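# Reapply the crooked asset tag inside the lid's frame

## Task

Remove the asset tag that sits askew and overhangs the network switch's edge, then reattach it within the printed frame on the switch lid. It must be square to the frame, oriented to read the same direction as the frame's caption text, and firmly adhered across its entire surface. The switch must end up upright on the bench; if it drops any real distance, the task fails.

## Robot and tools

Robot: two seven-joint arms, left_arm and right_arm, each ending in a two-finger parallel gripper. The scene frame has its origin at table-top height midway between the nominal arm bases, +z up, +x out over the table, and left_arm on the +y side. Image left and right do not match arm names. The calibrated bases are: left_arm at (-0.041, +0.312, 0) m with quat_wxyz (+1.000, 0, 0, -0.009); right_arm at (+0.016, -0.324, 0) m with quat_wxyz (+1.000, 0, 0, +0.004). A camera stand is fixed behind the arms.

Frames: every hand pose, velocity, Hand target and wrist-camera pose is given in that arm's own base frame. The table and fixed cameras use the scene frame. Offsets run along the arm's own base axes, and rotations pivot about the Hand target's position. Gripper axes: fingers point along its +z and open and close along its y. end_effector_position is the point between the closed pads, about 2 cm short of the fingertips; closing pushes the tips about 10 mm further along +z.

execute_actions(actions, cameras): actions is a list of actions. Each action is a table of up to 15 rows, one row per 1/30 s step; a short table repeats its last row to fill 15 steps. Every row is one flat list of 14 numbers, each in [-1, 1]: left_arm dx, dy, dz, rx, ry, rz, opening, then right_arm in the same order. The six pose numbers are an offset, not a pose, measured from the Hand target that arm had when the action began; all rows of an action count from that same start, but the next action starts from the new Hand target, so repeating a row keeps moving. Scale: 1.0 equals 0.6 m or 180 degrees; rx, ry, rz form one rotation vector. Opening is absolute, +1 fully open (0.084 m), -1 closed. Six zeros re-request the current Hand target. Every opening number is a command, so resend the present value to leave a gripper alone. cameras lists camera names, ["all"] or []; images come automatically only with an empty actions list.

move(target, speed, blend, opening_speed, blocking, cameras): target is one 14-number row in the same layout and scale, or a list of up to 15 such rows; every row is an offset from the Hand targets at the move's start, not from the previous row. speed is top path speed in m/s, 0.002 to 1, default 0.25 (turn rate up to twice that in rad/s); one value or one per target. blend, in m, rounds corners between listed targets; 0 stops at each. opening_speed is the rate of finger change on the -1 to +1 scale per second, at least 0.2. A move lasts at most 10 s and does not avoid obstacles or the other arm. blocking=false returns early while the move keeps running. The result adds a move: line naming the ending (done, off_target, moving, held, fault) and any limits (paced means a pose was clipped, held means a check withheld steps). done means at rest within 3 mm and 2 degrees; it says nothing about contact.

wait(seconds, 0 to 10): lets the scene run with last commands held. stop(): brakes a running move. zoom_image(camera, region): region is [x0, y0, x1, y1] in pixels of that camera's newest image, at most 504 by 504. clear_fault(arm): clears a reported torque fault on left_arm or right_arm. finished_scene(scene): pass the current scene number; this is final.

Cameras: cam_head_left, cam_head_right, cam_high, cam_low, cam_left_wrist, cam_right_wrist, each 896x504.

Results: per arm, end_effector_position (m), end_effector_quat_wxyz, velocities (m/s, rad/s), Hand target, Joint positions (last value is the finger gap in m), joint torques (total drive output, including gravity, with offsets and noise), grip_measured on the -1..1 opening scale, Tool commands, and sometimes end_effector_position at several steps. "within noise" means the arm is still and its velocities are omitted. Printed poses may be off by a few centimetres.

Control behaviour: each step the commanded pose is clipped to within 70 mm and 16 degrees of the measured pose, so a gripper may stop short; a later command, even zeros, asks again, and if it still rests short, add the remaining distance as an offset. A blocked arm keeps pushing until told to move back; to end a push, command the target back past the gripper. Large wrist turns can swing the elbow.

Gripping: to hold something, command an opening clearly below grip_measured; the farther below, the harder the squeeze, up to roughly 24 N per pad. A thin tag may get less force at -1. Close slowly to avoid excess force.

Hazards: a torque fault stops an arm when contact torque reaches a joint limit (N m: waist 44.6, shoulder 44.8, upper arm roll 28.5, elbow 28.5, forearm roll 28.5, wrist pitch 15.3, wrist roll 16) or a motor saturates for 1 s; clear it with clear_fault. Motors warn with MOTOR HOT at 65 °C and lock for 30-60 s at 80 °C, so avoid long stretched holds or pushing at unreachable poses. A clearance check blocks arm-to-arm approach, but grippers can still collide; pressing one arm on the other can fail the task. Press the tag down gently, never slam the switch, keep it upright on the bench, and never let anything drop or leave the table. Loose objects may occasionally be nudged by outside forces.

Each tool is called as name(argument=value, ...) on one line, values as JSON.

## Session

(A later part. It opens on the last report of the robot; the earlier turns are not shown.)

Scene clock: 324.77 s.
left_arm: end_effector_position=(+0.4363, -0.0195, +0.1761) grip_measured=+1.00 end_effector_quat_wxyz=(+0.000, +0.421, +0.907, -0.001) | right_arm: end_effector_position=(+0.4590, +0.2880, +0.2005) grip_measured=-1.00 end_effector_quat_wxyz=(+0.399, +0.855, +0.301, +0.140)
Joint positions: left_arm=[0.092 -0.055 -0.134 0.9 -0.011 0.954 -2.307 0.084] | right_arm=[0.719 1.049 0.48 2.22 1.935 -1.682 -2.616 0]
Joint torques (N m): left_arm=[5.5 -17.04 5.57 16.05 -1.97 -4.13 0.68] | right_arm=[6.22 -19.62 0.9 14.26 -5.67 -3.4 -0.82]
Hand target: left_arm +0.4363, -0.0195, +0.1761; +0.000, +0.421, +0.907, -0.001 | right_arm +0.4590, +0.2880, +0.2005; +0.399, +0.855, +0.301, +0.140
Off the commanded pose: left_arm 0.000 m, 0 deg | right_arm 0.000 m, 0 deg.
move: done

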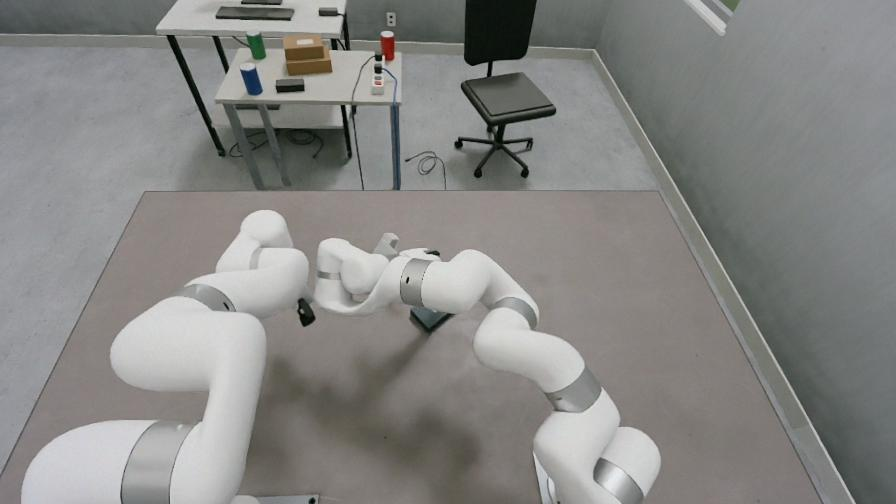

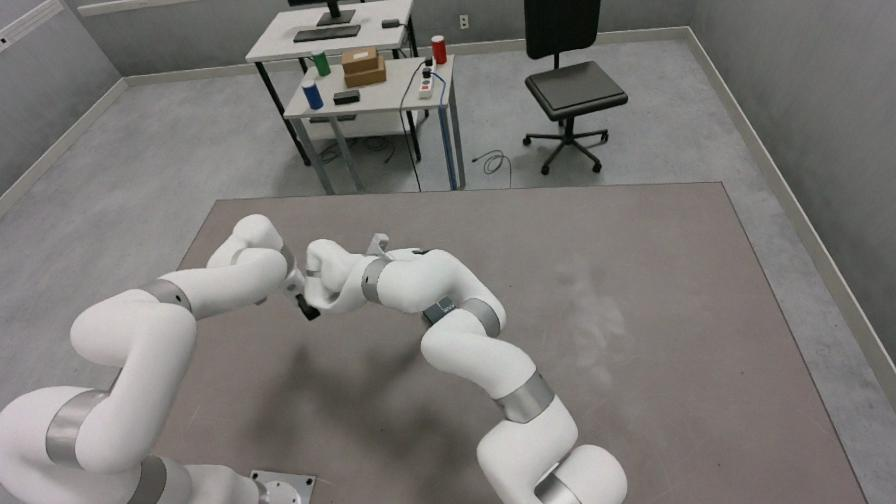

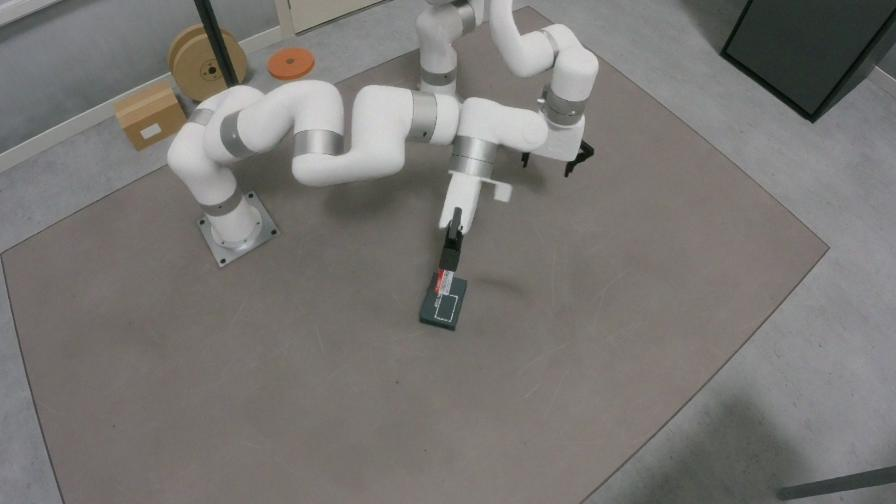

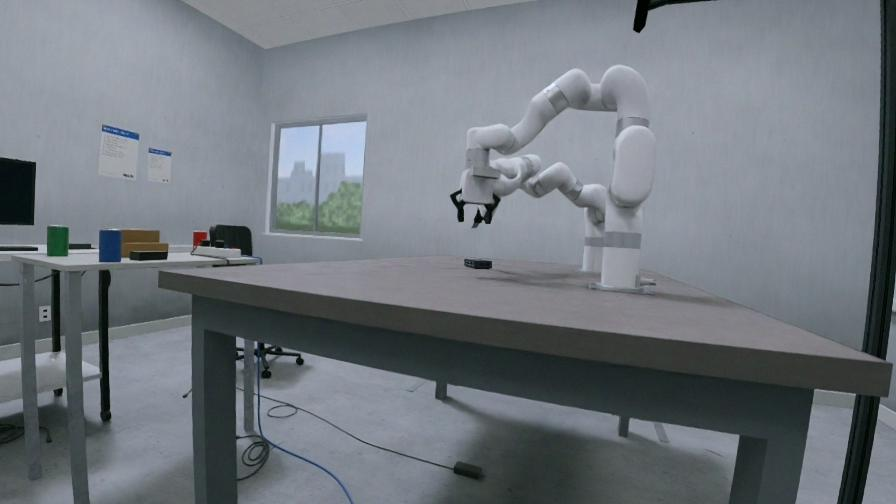

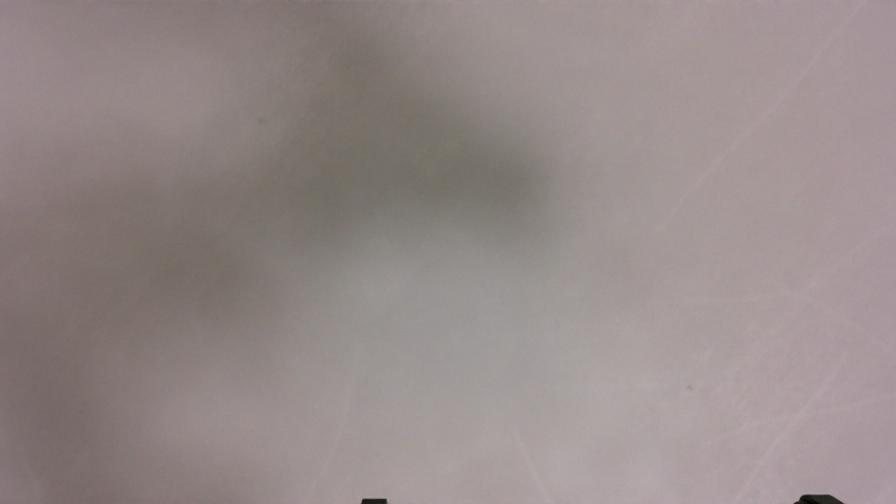

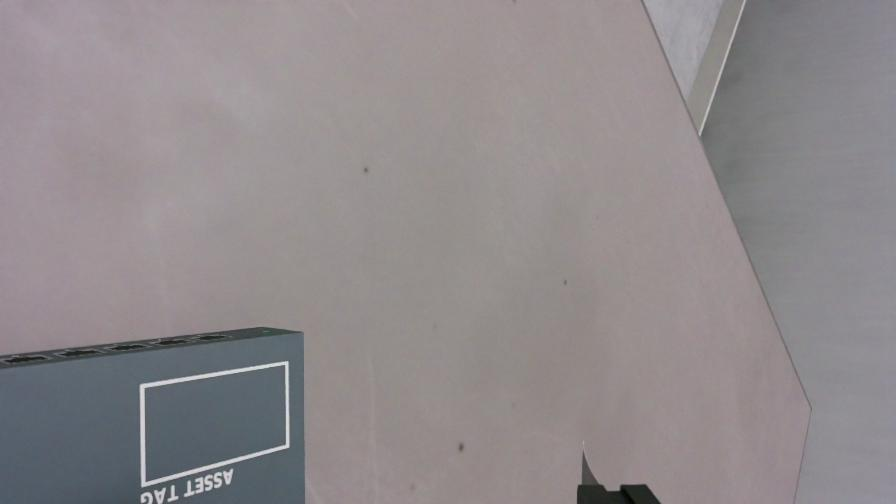

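move(target=[0,0,0,0,0,0,1,0,0,-0.1833,0,0,0,-1], speed=0.12, cameras=["all"])

zoom_image(camera="cam_high", region=[405, 255, 485, 335])

zoom_image(camera="cam_low", region=[450, 220, 510, 275])

Scene clock: 331.20 s.
left_arm: end_effector_position=(+0.4363, -0.0195, +0.1761) grip_measured=+1.00 end_effector_quat_wxyz=(+0.000, +0.421, +0.907, -0.001) | right_arm: end_effector_position=(+0.4590, +0.2880, +0.0906) grip_measured=-1.00 end_effector_quat_wxyz=(+0.399, +0.855, +0.301, +0.140)
Joint positions: left_arm=[0.092 -0.055 -0.134 0.9 -0.011 0.954 -2.307 0.084] | right_arm=[0.729 1.197 0.45 2.14 1.911 -1.555 -2.432 0]
Joint torques (N m): left_arm=[5.44 -17.02 5.62 16.2 -1.92 -4.12 0.71] | right_arm=[5.93 -20.4 1.06 13.73 -5.59 -0.48 0.59]
Hand target: left_arm +0.4363, -0.0195, +0.1761; +0.000, +0.421, +0.907, -0.001 | right_arm +0.4590, +0.2880, +0.0905; +0.399, +0.855, +0.301, +0.140
Off the commanded pose: left_arm 0.000 m, 0 deg | right_arm 0.000 m, 0 deg.
move: done

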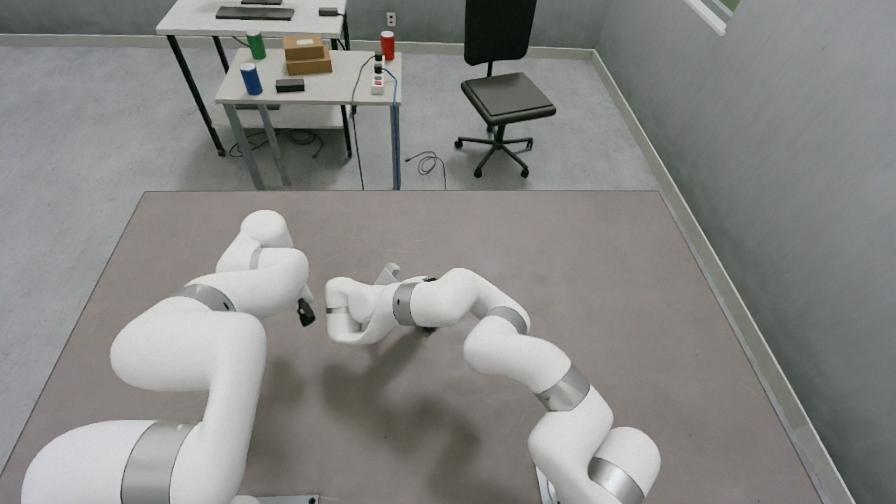

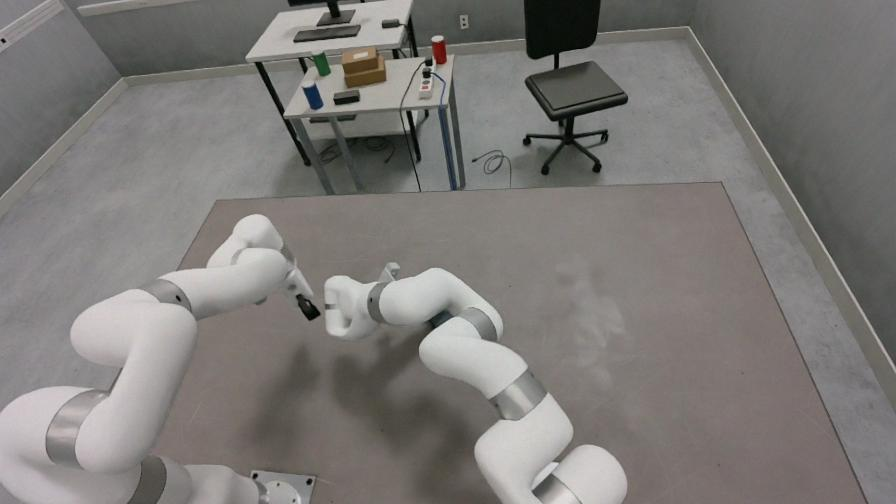

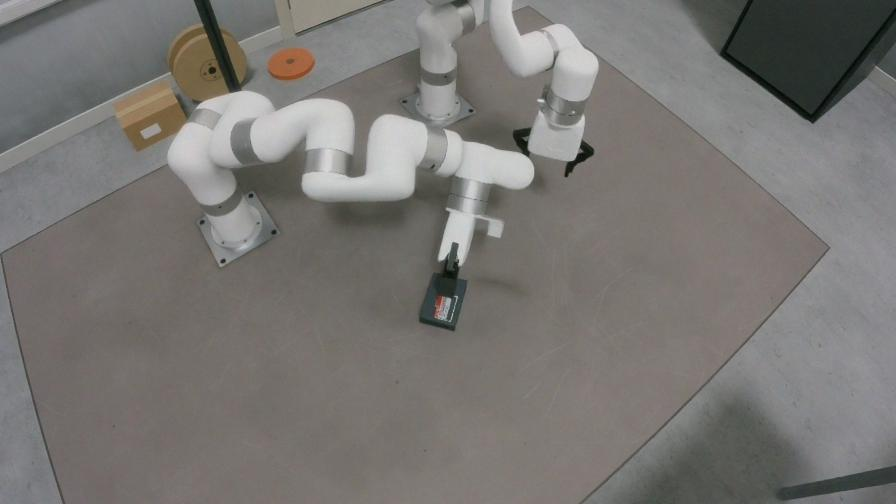

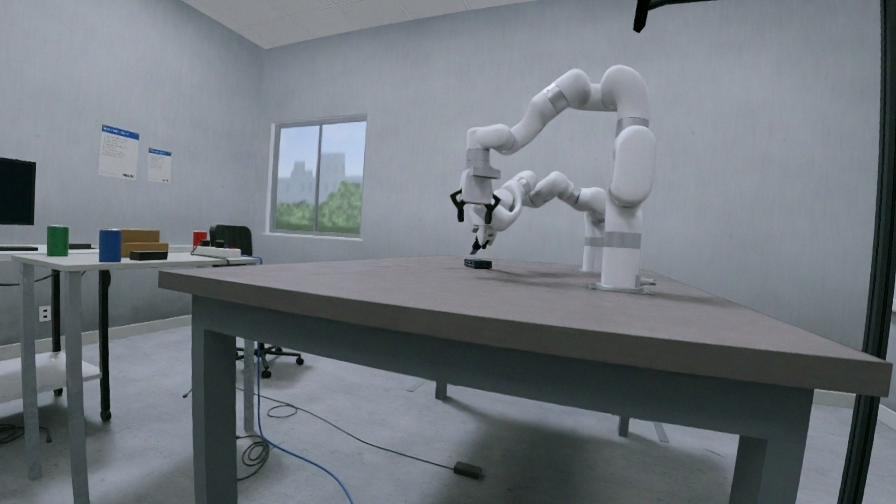

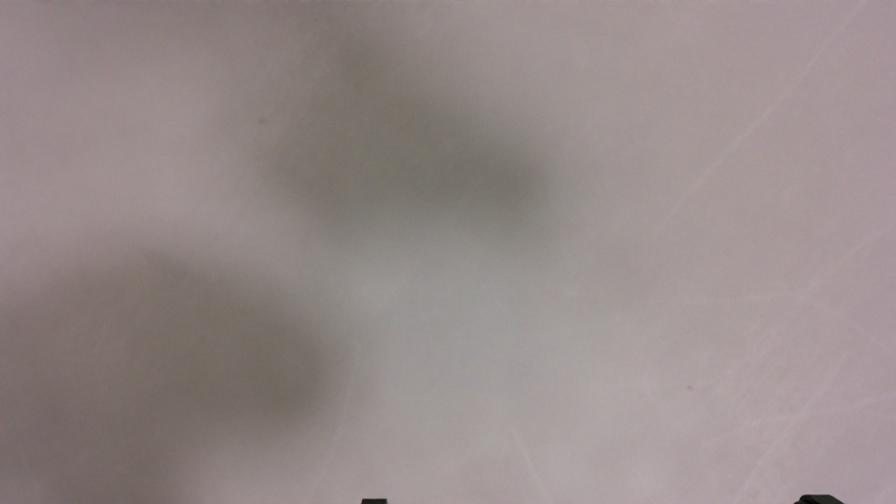

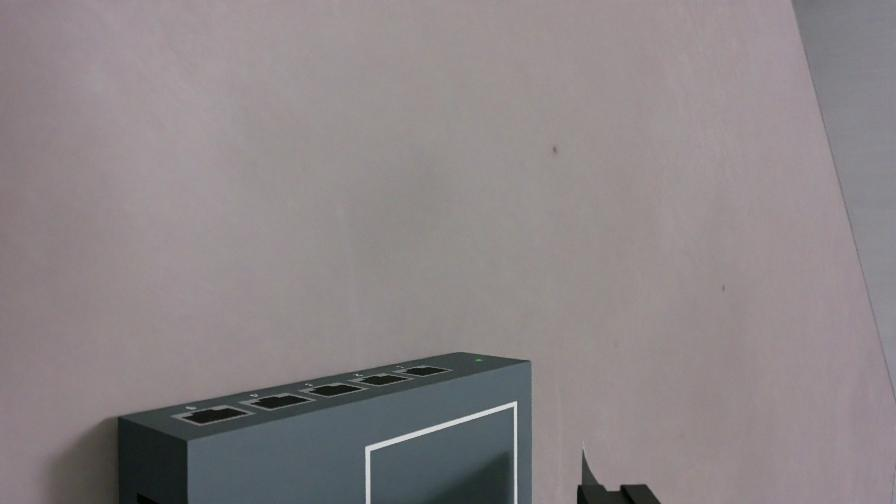

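Scaled by 6.300 from the camera's 896x504 image, which has a finer 1280x720 frame.

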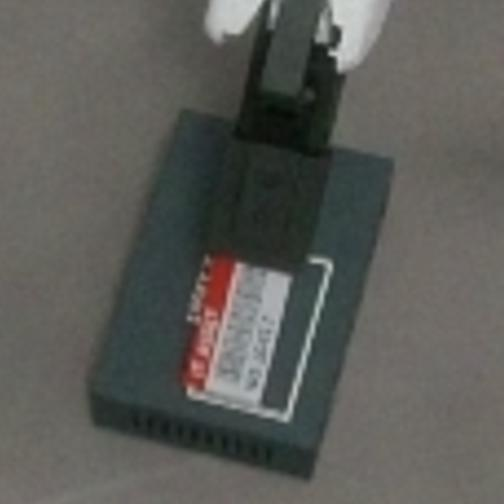

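Scaled by 8.400 from the camera's 896x504 image, which has a finer 1280x720 frame.

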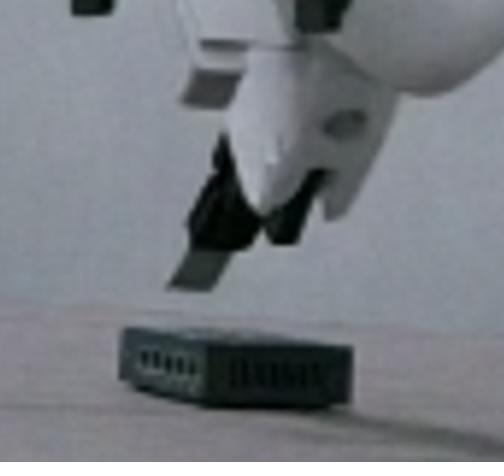

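zoom_image(camera="cam_high", region=[425, 285, 465, 325])

Scaled by 12.600 from the camera's 896x504 image, which has a finer 1280x720 frame.

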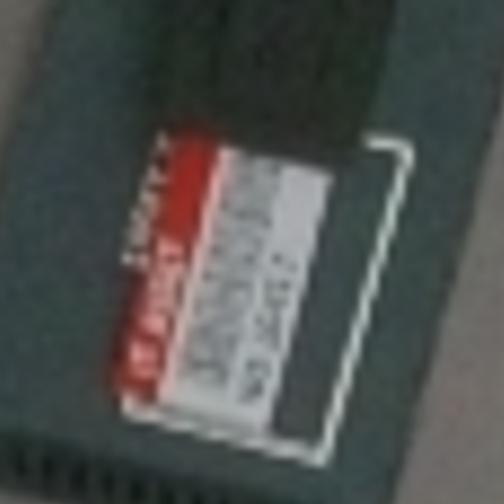

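move(target=[0,0,0,0,0,0,1,-0.0068,0.0165,-0.0217,0,0,0,-1], speed=0.06, cameras=["cam_high","cam_low","cam_right_wrist"])

zoom_image(camera="cam_high", region=[425, 285, 465, 325])

zoom_image(camera="cam_low", region=[455, 235, 505, 275])

Scene clock: 352.13 s.
left_arm: end_effector_position=(+0.4363, -0.0195, +0.1761) grip_measured=+1.00 end_effector_quat_wxyz=(+0.000, +0.421, +0.907, -0.001) | right_arm: end_effector_position=(+0.4549, +0.2979, +0.0775) grip_measured=-1.00 end_effector_quat_wxyz=(+0.399, +0.855, +0.301, +0.140)
Joint positions: left_arm=[0.092 -0.055 -0.134 0.9 -0.011 0.954 -2.307 0.084] | right_arm=[0.76 1.258 0.45 2.221 1.905 -1.568 -2.442 0]
Joint torques (N m): left_arm=[5.53 -17.17 5.35 16.41 -1.99 -4.18 0.71] | right_arm=[6.35 -20.57 6.23 13.95 -5.41 -3.68 -0.69]
Hand target: left_arm +0.4363, -0.0195, +0.1761; +0.000, +0.421, +0.907, -0.001 | right_arm +0.4549, +0.2979, +0.0775; +0.399, +0.855, +0.301, +0.140
Off the commanded pose: left_arm 0.000 m, 0 deg | right_arm 0.000 m, 0 deg.
move: done
Images, in order (width x height): cam_high 896x504, cam_low 896x504, cam_right_wrist 896x504.

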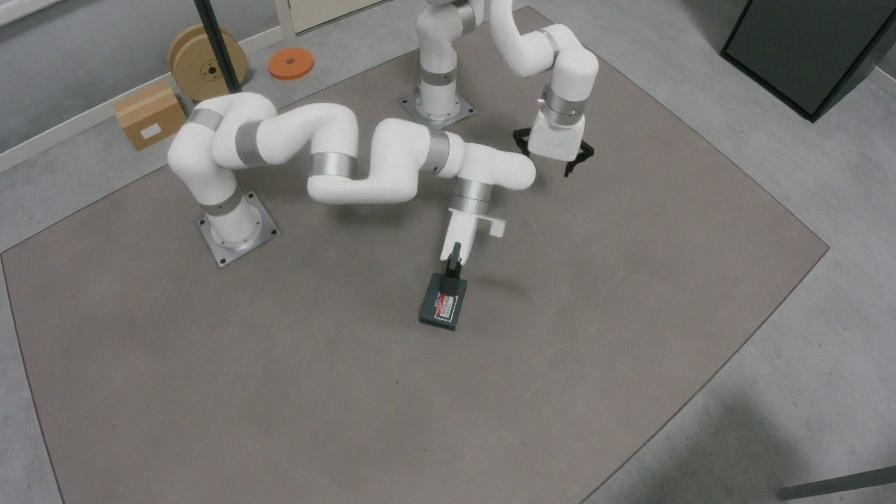

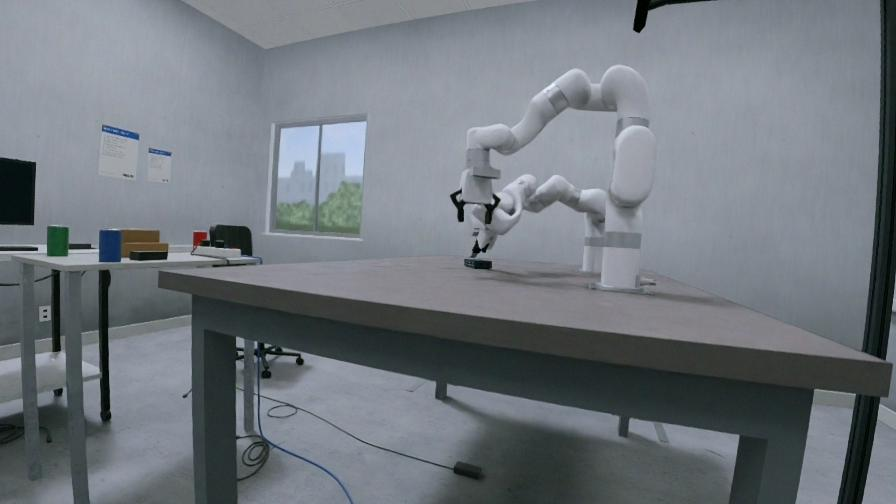

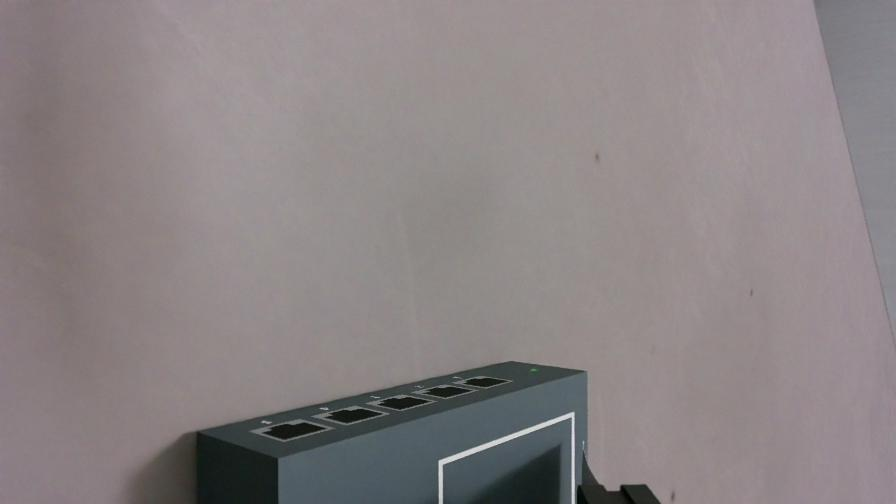

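Scaled by 12.600 from the camera's 896x504 image, which has a finer 1280x720 frame.

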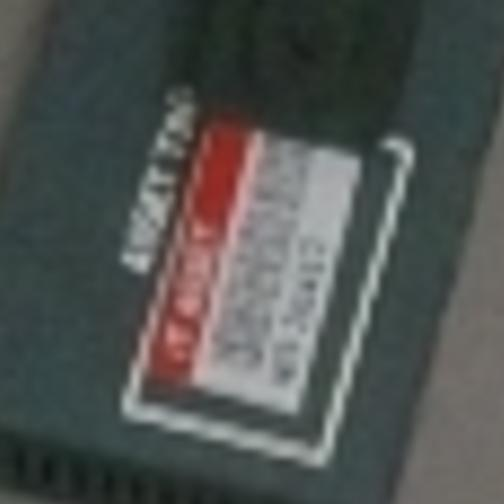

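Scaled by 10.080 from the camera's 896x504 image, which has a finer 1280x720 frame.

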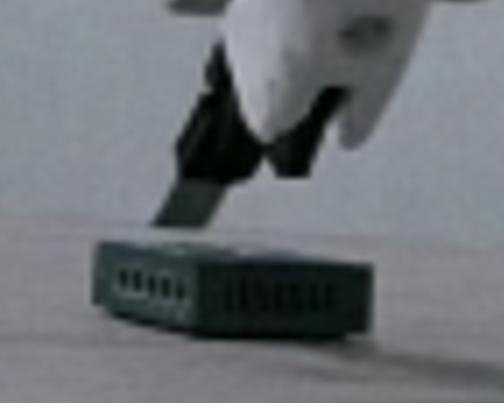

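move(target=[[0,0,0,0,0,0,1,0,0,-0.0117,0,0,0,-1],[0,0,0,0,0,0,1,-0.0042,0.0052,-0.0275,0,0,0,-1]], speed=0.02, blend=[0.003,0], cameras=["cam_high","cam_low","cam_right_wrist"])

zoom_image(camera="cam_high", region=[425, 285, 465, 325])

zoom_image(camera="cam_low", region=[455, 235, 505, 275])

Scene clock: 362.57 s.
left_arm: end_effector_position=(+0.4363, -0.0195, +0.1761) grip_measured=+1.00 end_effector_quat_wxyz=(+0.000, +0.421, +0.907, -0.001) | right_arm: end_effector_position=(+0.4524, +0.3011, +0.0610) grip_measured=-1.00 end_effector_quat_wxyz=(+0.399, +0.855, +0.301, +0.140)
Joint positions: left_arm=[0.092 -0.055 -0.134 0.9 -0.011 0.954 -2.307 0.084] | right_arm=[0.775 1.301 0.447 2.254 1.899 -1.561 -2.431 0]
Joint torques (N m): left_arm=[5.3 -16.92 5.37 16.33 -1.92 -4.17 0.71] | right_arm=[5.98 -21.1 0.55 13.51 -5.61 -2.33 0.05]
Hand target: left_arm +0.4363, -0.0195, +0.1761; +0.000, +0.421, +0.907, -0.001 | right_arm +0.4524, +0.3010, +0.0610; +0.399, +0.855, +0.301, +0.140
Off the commanded pose: left_arm 0.000 m, 0 deg | right_arm 0.000 m, 0 deg.
move: done
Images, in order (width x height): cam_high 896x504, cam_low 896x504, cam_right_wrist 896x504.

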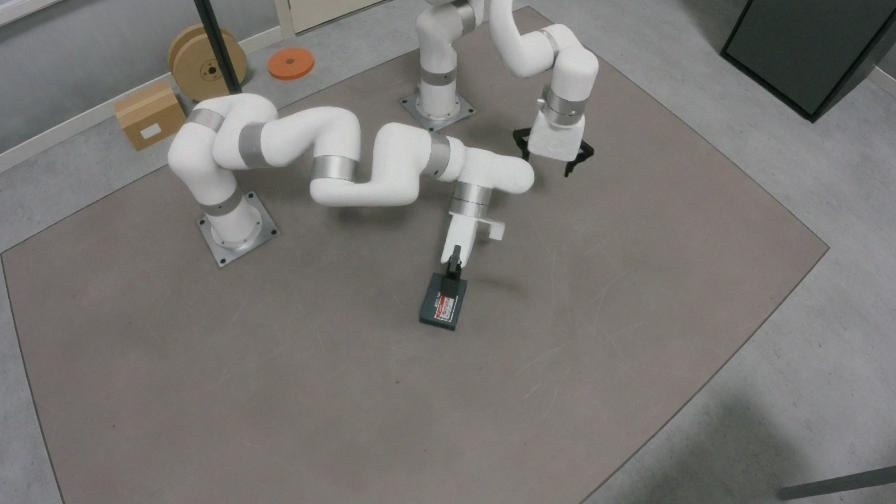

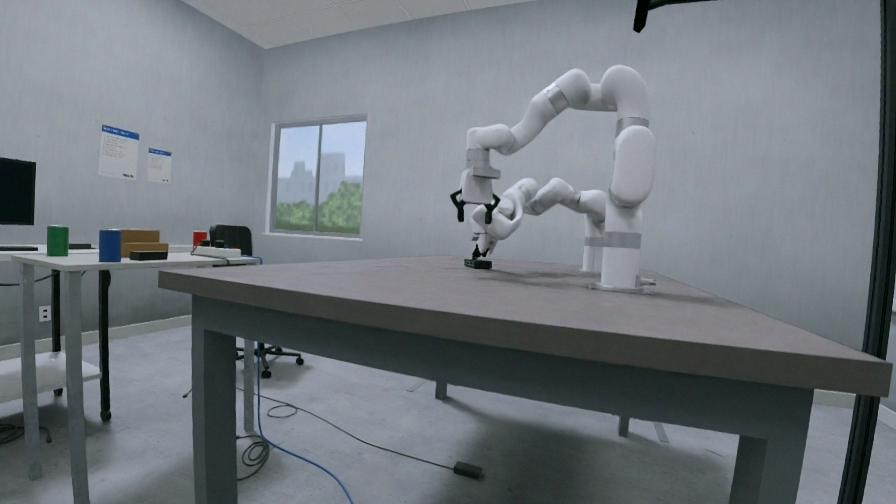

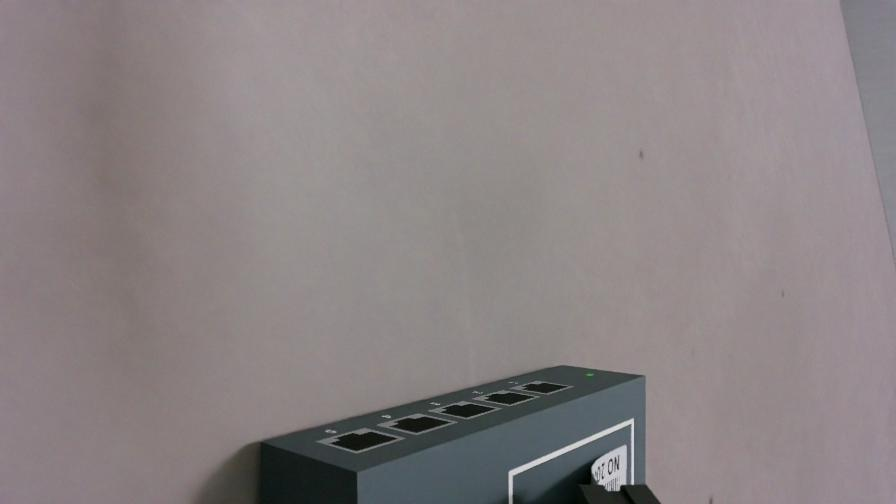

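Scaled by 12.600 from the camera's 896x504 image, which has a finer 1280x720 frame.

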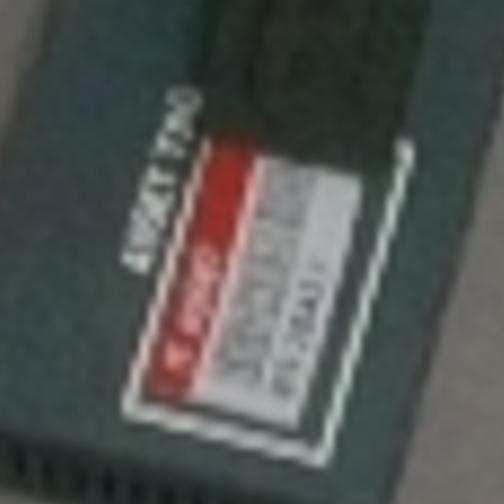

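Scaled by 10.080 from the camera's 896x504 image, which has a finer 1280x720 frame.

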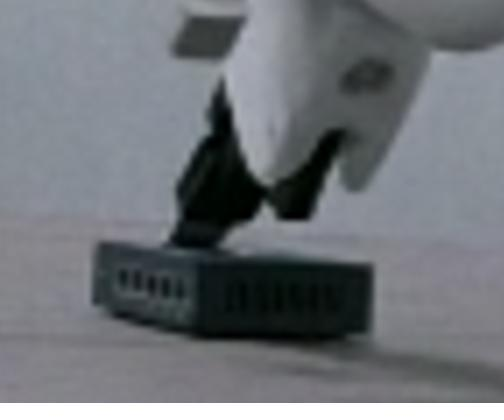

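zoom_image(camera="cam_right_wrist", region=[480, 400, 680, 504])

Scaled by 2.520 from the camera's 896x504 image, which has a finer 1280x720 frame.

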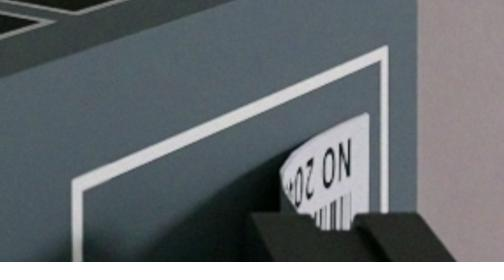

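move(target=[[0,0,0,0,0,0,1,0.0042,-0.0052,0.0275,0,0,0,-1],[0,0,0,0,0,0,1,0.0059,-0.0038,0.0275,0,0,0,-1],[0,0,0,0,0,0,1,0.0059,-0.0038,0.0158,0,0,0,-1],[0,0,0,0,0,0,1,0.0007,0.0027,-0.002,0,0,0,-1]], speed=0.025, blend=[0,0,0.003,0], cameras=["cam_high","cam_low","cam_right_wrist"])

zoom_image(camera="cam_high", region=[425, 285, 465, 325])

zoom_image(camera="cam_right_wrist", region=[480, 400, 680, 504])

Scene clock: 379.47 s.
left_arm: end_effector_position=(+0.4363, -0.0195, +0.1761) grip_measured=+1.00 end_effector_quat_wxyz=(+0.000, +0.421, +0.907, -0.001) | right_arm: end_effector_position=(+0.4528, +0.3027, +0.0598) grip_measured=-1.00 end_effector_quat_wxyz=(+0.399, +0.855, +0.301, +0.140)
Joint positions: left_arm=[0.092 -0.055 -0.134 0.9 -0.011 0.954 -2.307 0.084] | right_arm=[0.781 1.316 0.447 2.281 1.897 -1.566 -2.442 0]
Joint torques (N m): left_arm=[5.34 -16.98 5.25 16.25 -1.97 -4.16 0.67] | right_arm=[5.99 -20.83 0.36 13.62 -5.51 -3.57 -0.9]
Hand target: left_arm +0.4363, -0.0195, +0.1761; +0.000, +0.421, +0.907, -0.001 | right_arm +0.4528, +0.3026, +0.0598; +0.399, +0.855, +0.301, +0.140
Off the commanded pose: left_arm 0.000 m, 0 deg | right_arm 0.000 m, 0 deg.
move: done
Images, in order (width x height): cam_high 896x504, cam_low 896x504, cam_right_wrist 896x504.

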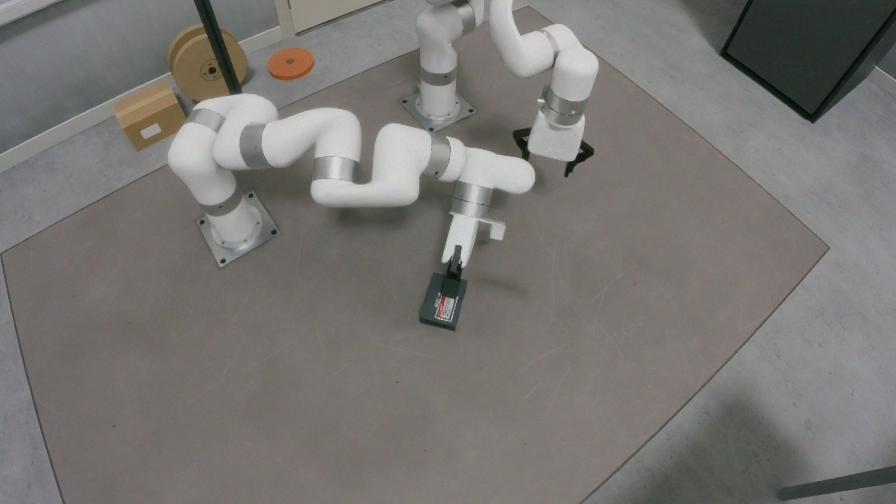

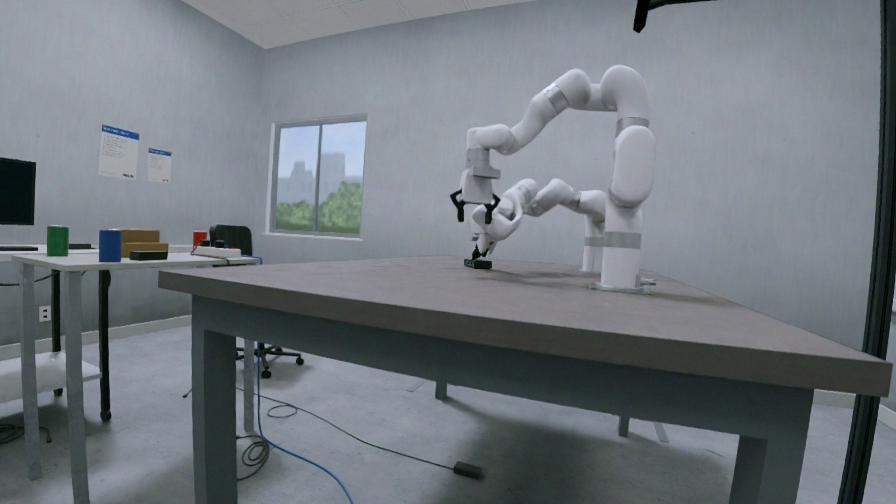

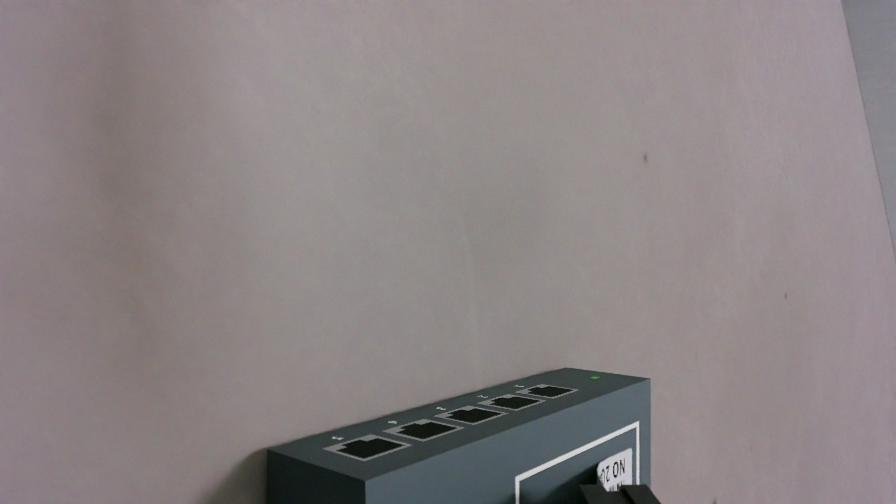

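Scaled by 12.600 from the camera's 896x504 image, which has a finer 1280x720 frame.

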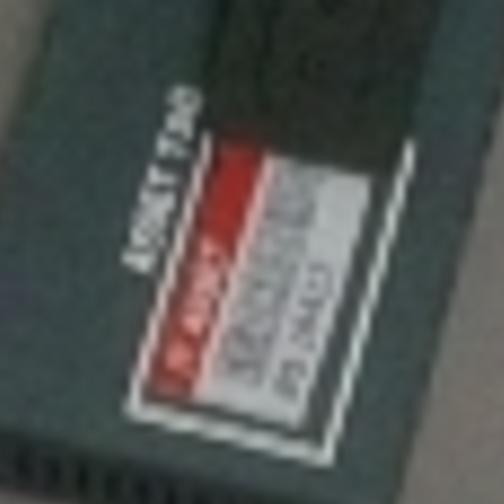

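Scaled by 2.520 from the camera's 896x504 image, which has a finer 1280x720 frame.

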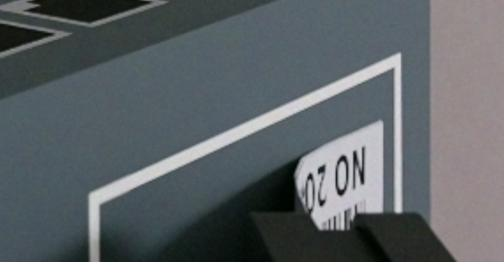

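move(target=[[0,0,0,0,0,0,1,0.0052,-0.0065,0.0178,0,0,0,-1],[0,0,0,0,0,0,1,0.0052,-0.0065,0.08,0,0,0,-1]], speed=0.04, blend=[0.003,0], cameras=["cam_high","cam_low","cam_right_wrist"])

zoom_image(camera="cam_high", region=[425, 285, 465, 325])

zoom_image(camera="cam_low", region=[455, 235, 505, 275])

Scene clock: 389.17 s.
left_arm: end_effector_position=(+0.4363, -0.0195, +0.1761) grip_measured=+1.00 end_effector_quat_wxyz=(+0.000, +0.421, +0.907, -0.001) | right_arm: end_effector_position=(+0.4559, +0.2987, +0.1077) grip_measured=-1.00 end_effector_quat_wxyz=(+0.399, +0.855, +0.301, +0.140)
Joint positions: left_arm=[0.092 -0.055 -0.134 0.9 -0.011 0.954 -2.307 0.084] | right_arm=[0.754 1.209 0.459 2.224 1.914 -1.599 -2.483 0]
Joint torques (N m): left_arm=[5.4 -16.75 5.33 16.42 -1.9 -4.2 0.63] | right_arm=[-5.84 -29.91 6.31 9.92 1.85 -3.94 -0.85]
Hand target: left_arm +0.4363, -0.0195, +0.1761; +0.000, +0.421, +0.907, -0.001 | right_arm +0.4559, +0.2987, +0.1078; +0.399, +0.855, +0.301, +0.140
Off the commanded pose: left_arm 0.000 m, 0 deg | right_arm 0.000 m, 0 deg.
move: done
Images, in order (width x height): cam_high 896x504, cam_low 896x504, cam_right_wrist 896x504.

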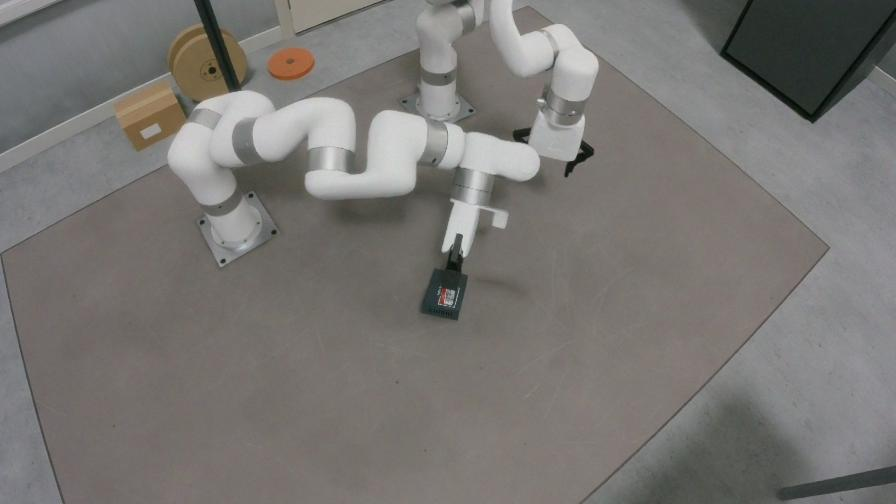

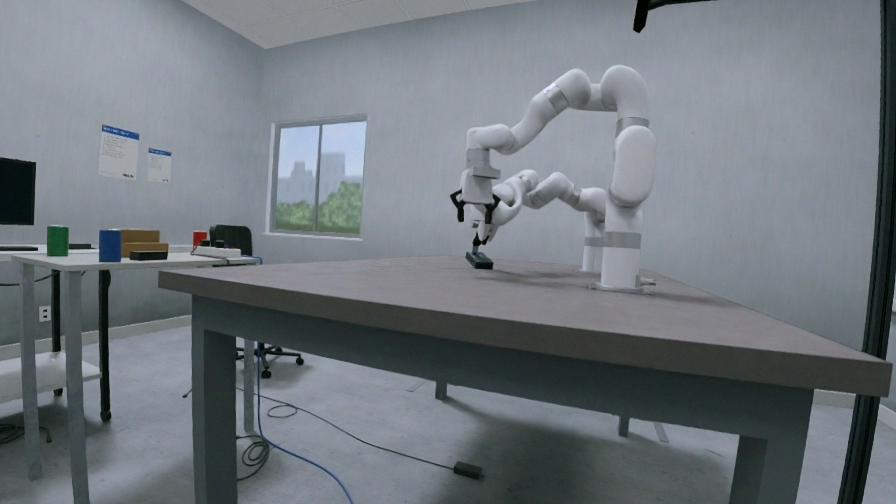

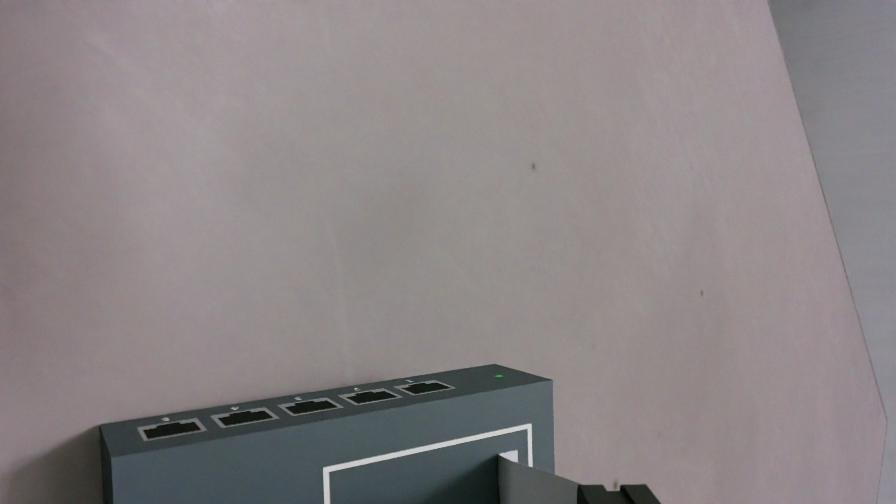

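Scaled by 12.600 from the camera's 896x504 image, which has a finer 1280x720 frame.

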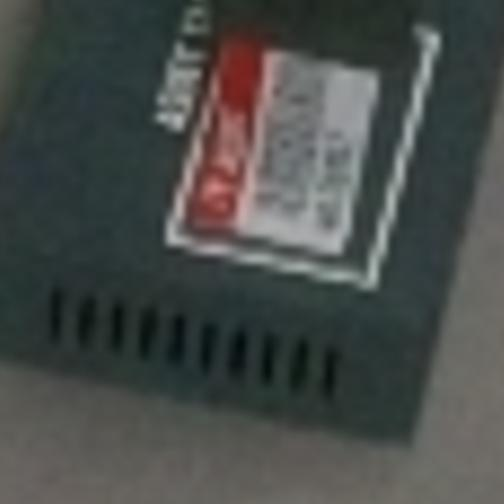

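Scaled by 10.080 from the camera's 896x504 image, which has a finer 1280x720 frame.

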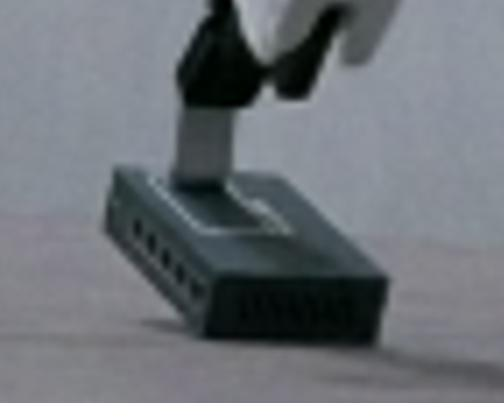

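move(target=[[0,0,0,0,0,0,1,0,0,-0.062,0,0,0,-1],[0,0,0,0,0,0,1,-0.0052,0.0065,-0.08,0,0,0,-1]], speed=0.03, blend=[0.003,0], cameras=["cam_high","cam_low","cam_right_wrist"])

zoom_image(camera="cam_high", region=[425, 285, 465, 325])

zoom_image(camera="cam_low", region=[455, 235, 505, 275])

zoom_image(camera="cam_right_wrist", region=[480, 400, 680, 504])

Scene clock: 397.23 s.
left_arm: end_effector_position=(+0.4363, -0.0195, +0.1761) grip_measured=+1.00 end_effector_quat_wxyz=(+0.000, +0.421, +0.907, -0.001) | right_arm: end_effector_position=(+0.4528, +0.3027, +0.0598) grip_measured=-1.00 end_effector_quat_wxyz=(+0.399, +0.855, +0.301, +0.140)
Joint positions: left_arm=[0.092 -0.055 -0.134 0.9 -0.011 0.954 -2.307 0.084] | right_arm=[0.781 1.316 0.447 2.281 1.897 -1.566 -2.442 0]
Joint torques (N m): left_arm=[5.3 -17 5.37 16.43 -1.95 -4.15 0.53] | right_arm=[6.01 -20.51 0.2 13.74 -5.68 -3.6 -0.78]
Hand target: left_arm +0.4363, -0.0195, +0.1761; +0.000, +0.421, +0.907, -0.001 | right_arm +0.4528, +0.3026, +0.0598; +0.399, +0.855, +0.301, +0.140
Off the commanded pose: left_arm 0.000 m, 0 deg | right_arm 0.000 m, 0 deg.
move: done
Images, in order (width x height): cam_high 896x504, cam_low 896x504, cam_right_wrist 896x504.

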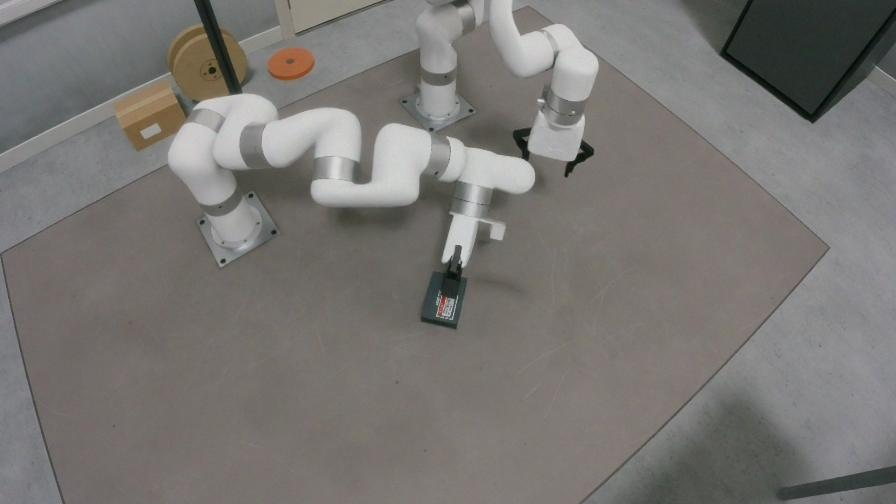

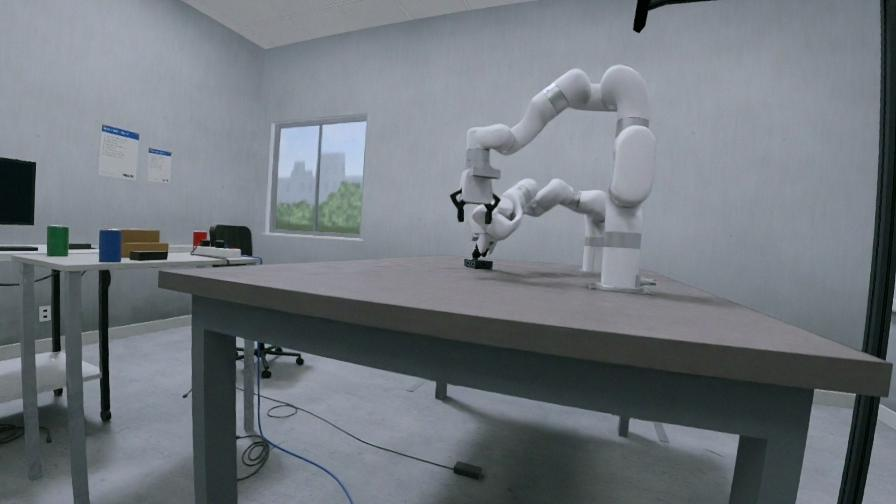

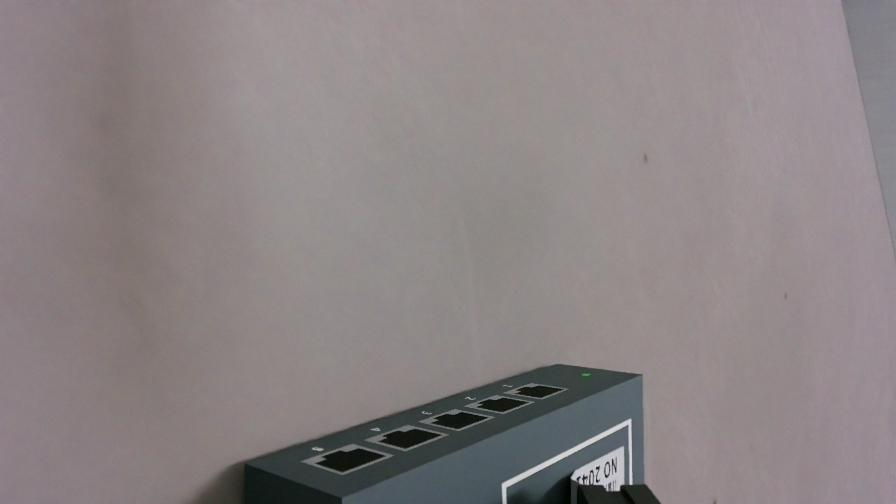

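Scaled by 12.600 from the camera's 896x504 image, which has a finer 1280x720 frame.

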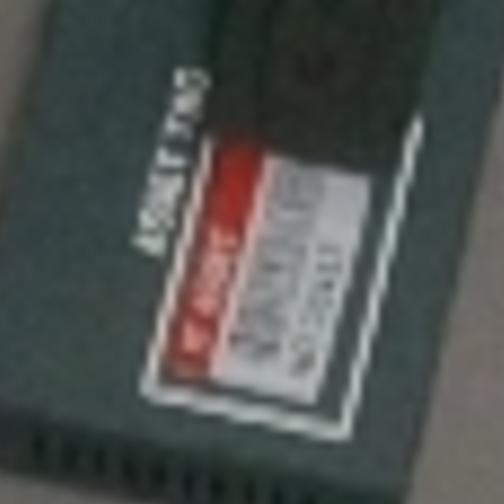

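Scaled by 10.080 from the camera's 896x504 image, which has a finer 1280x720 frame.

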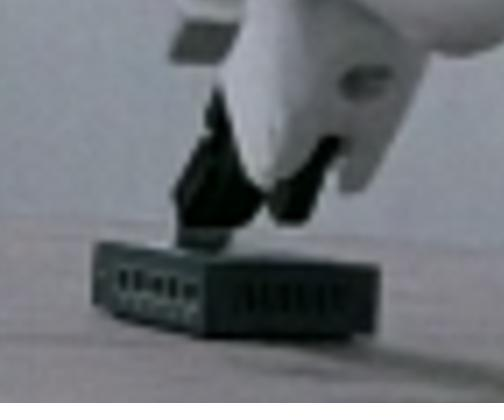

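Scaled by 2.520 from the camera's 896x504 image, which has a finer 1280x720 frame.

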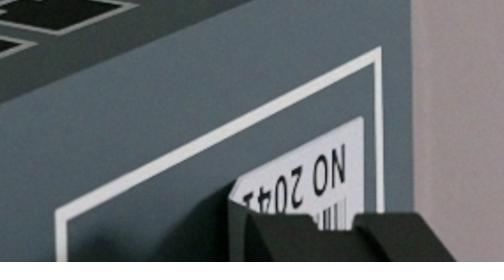

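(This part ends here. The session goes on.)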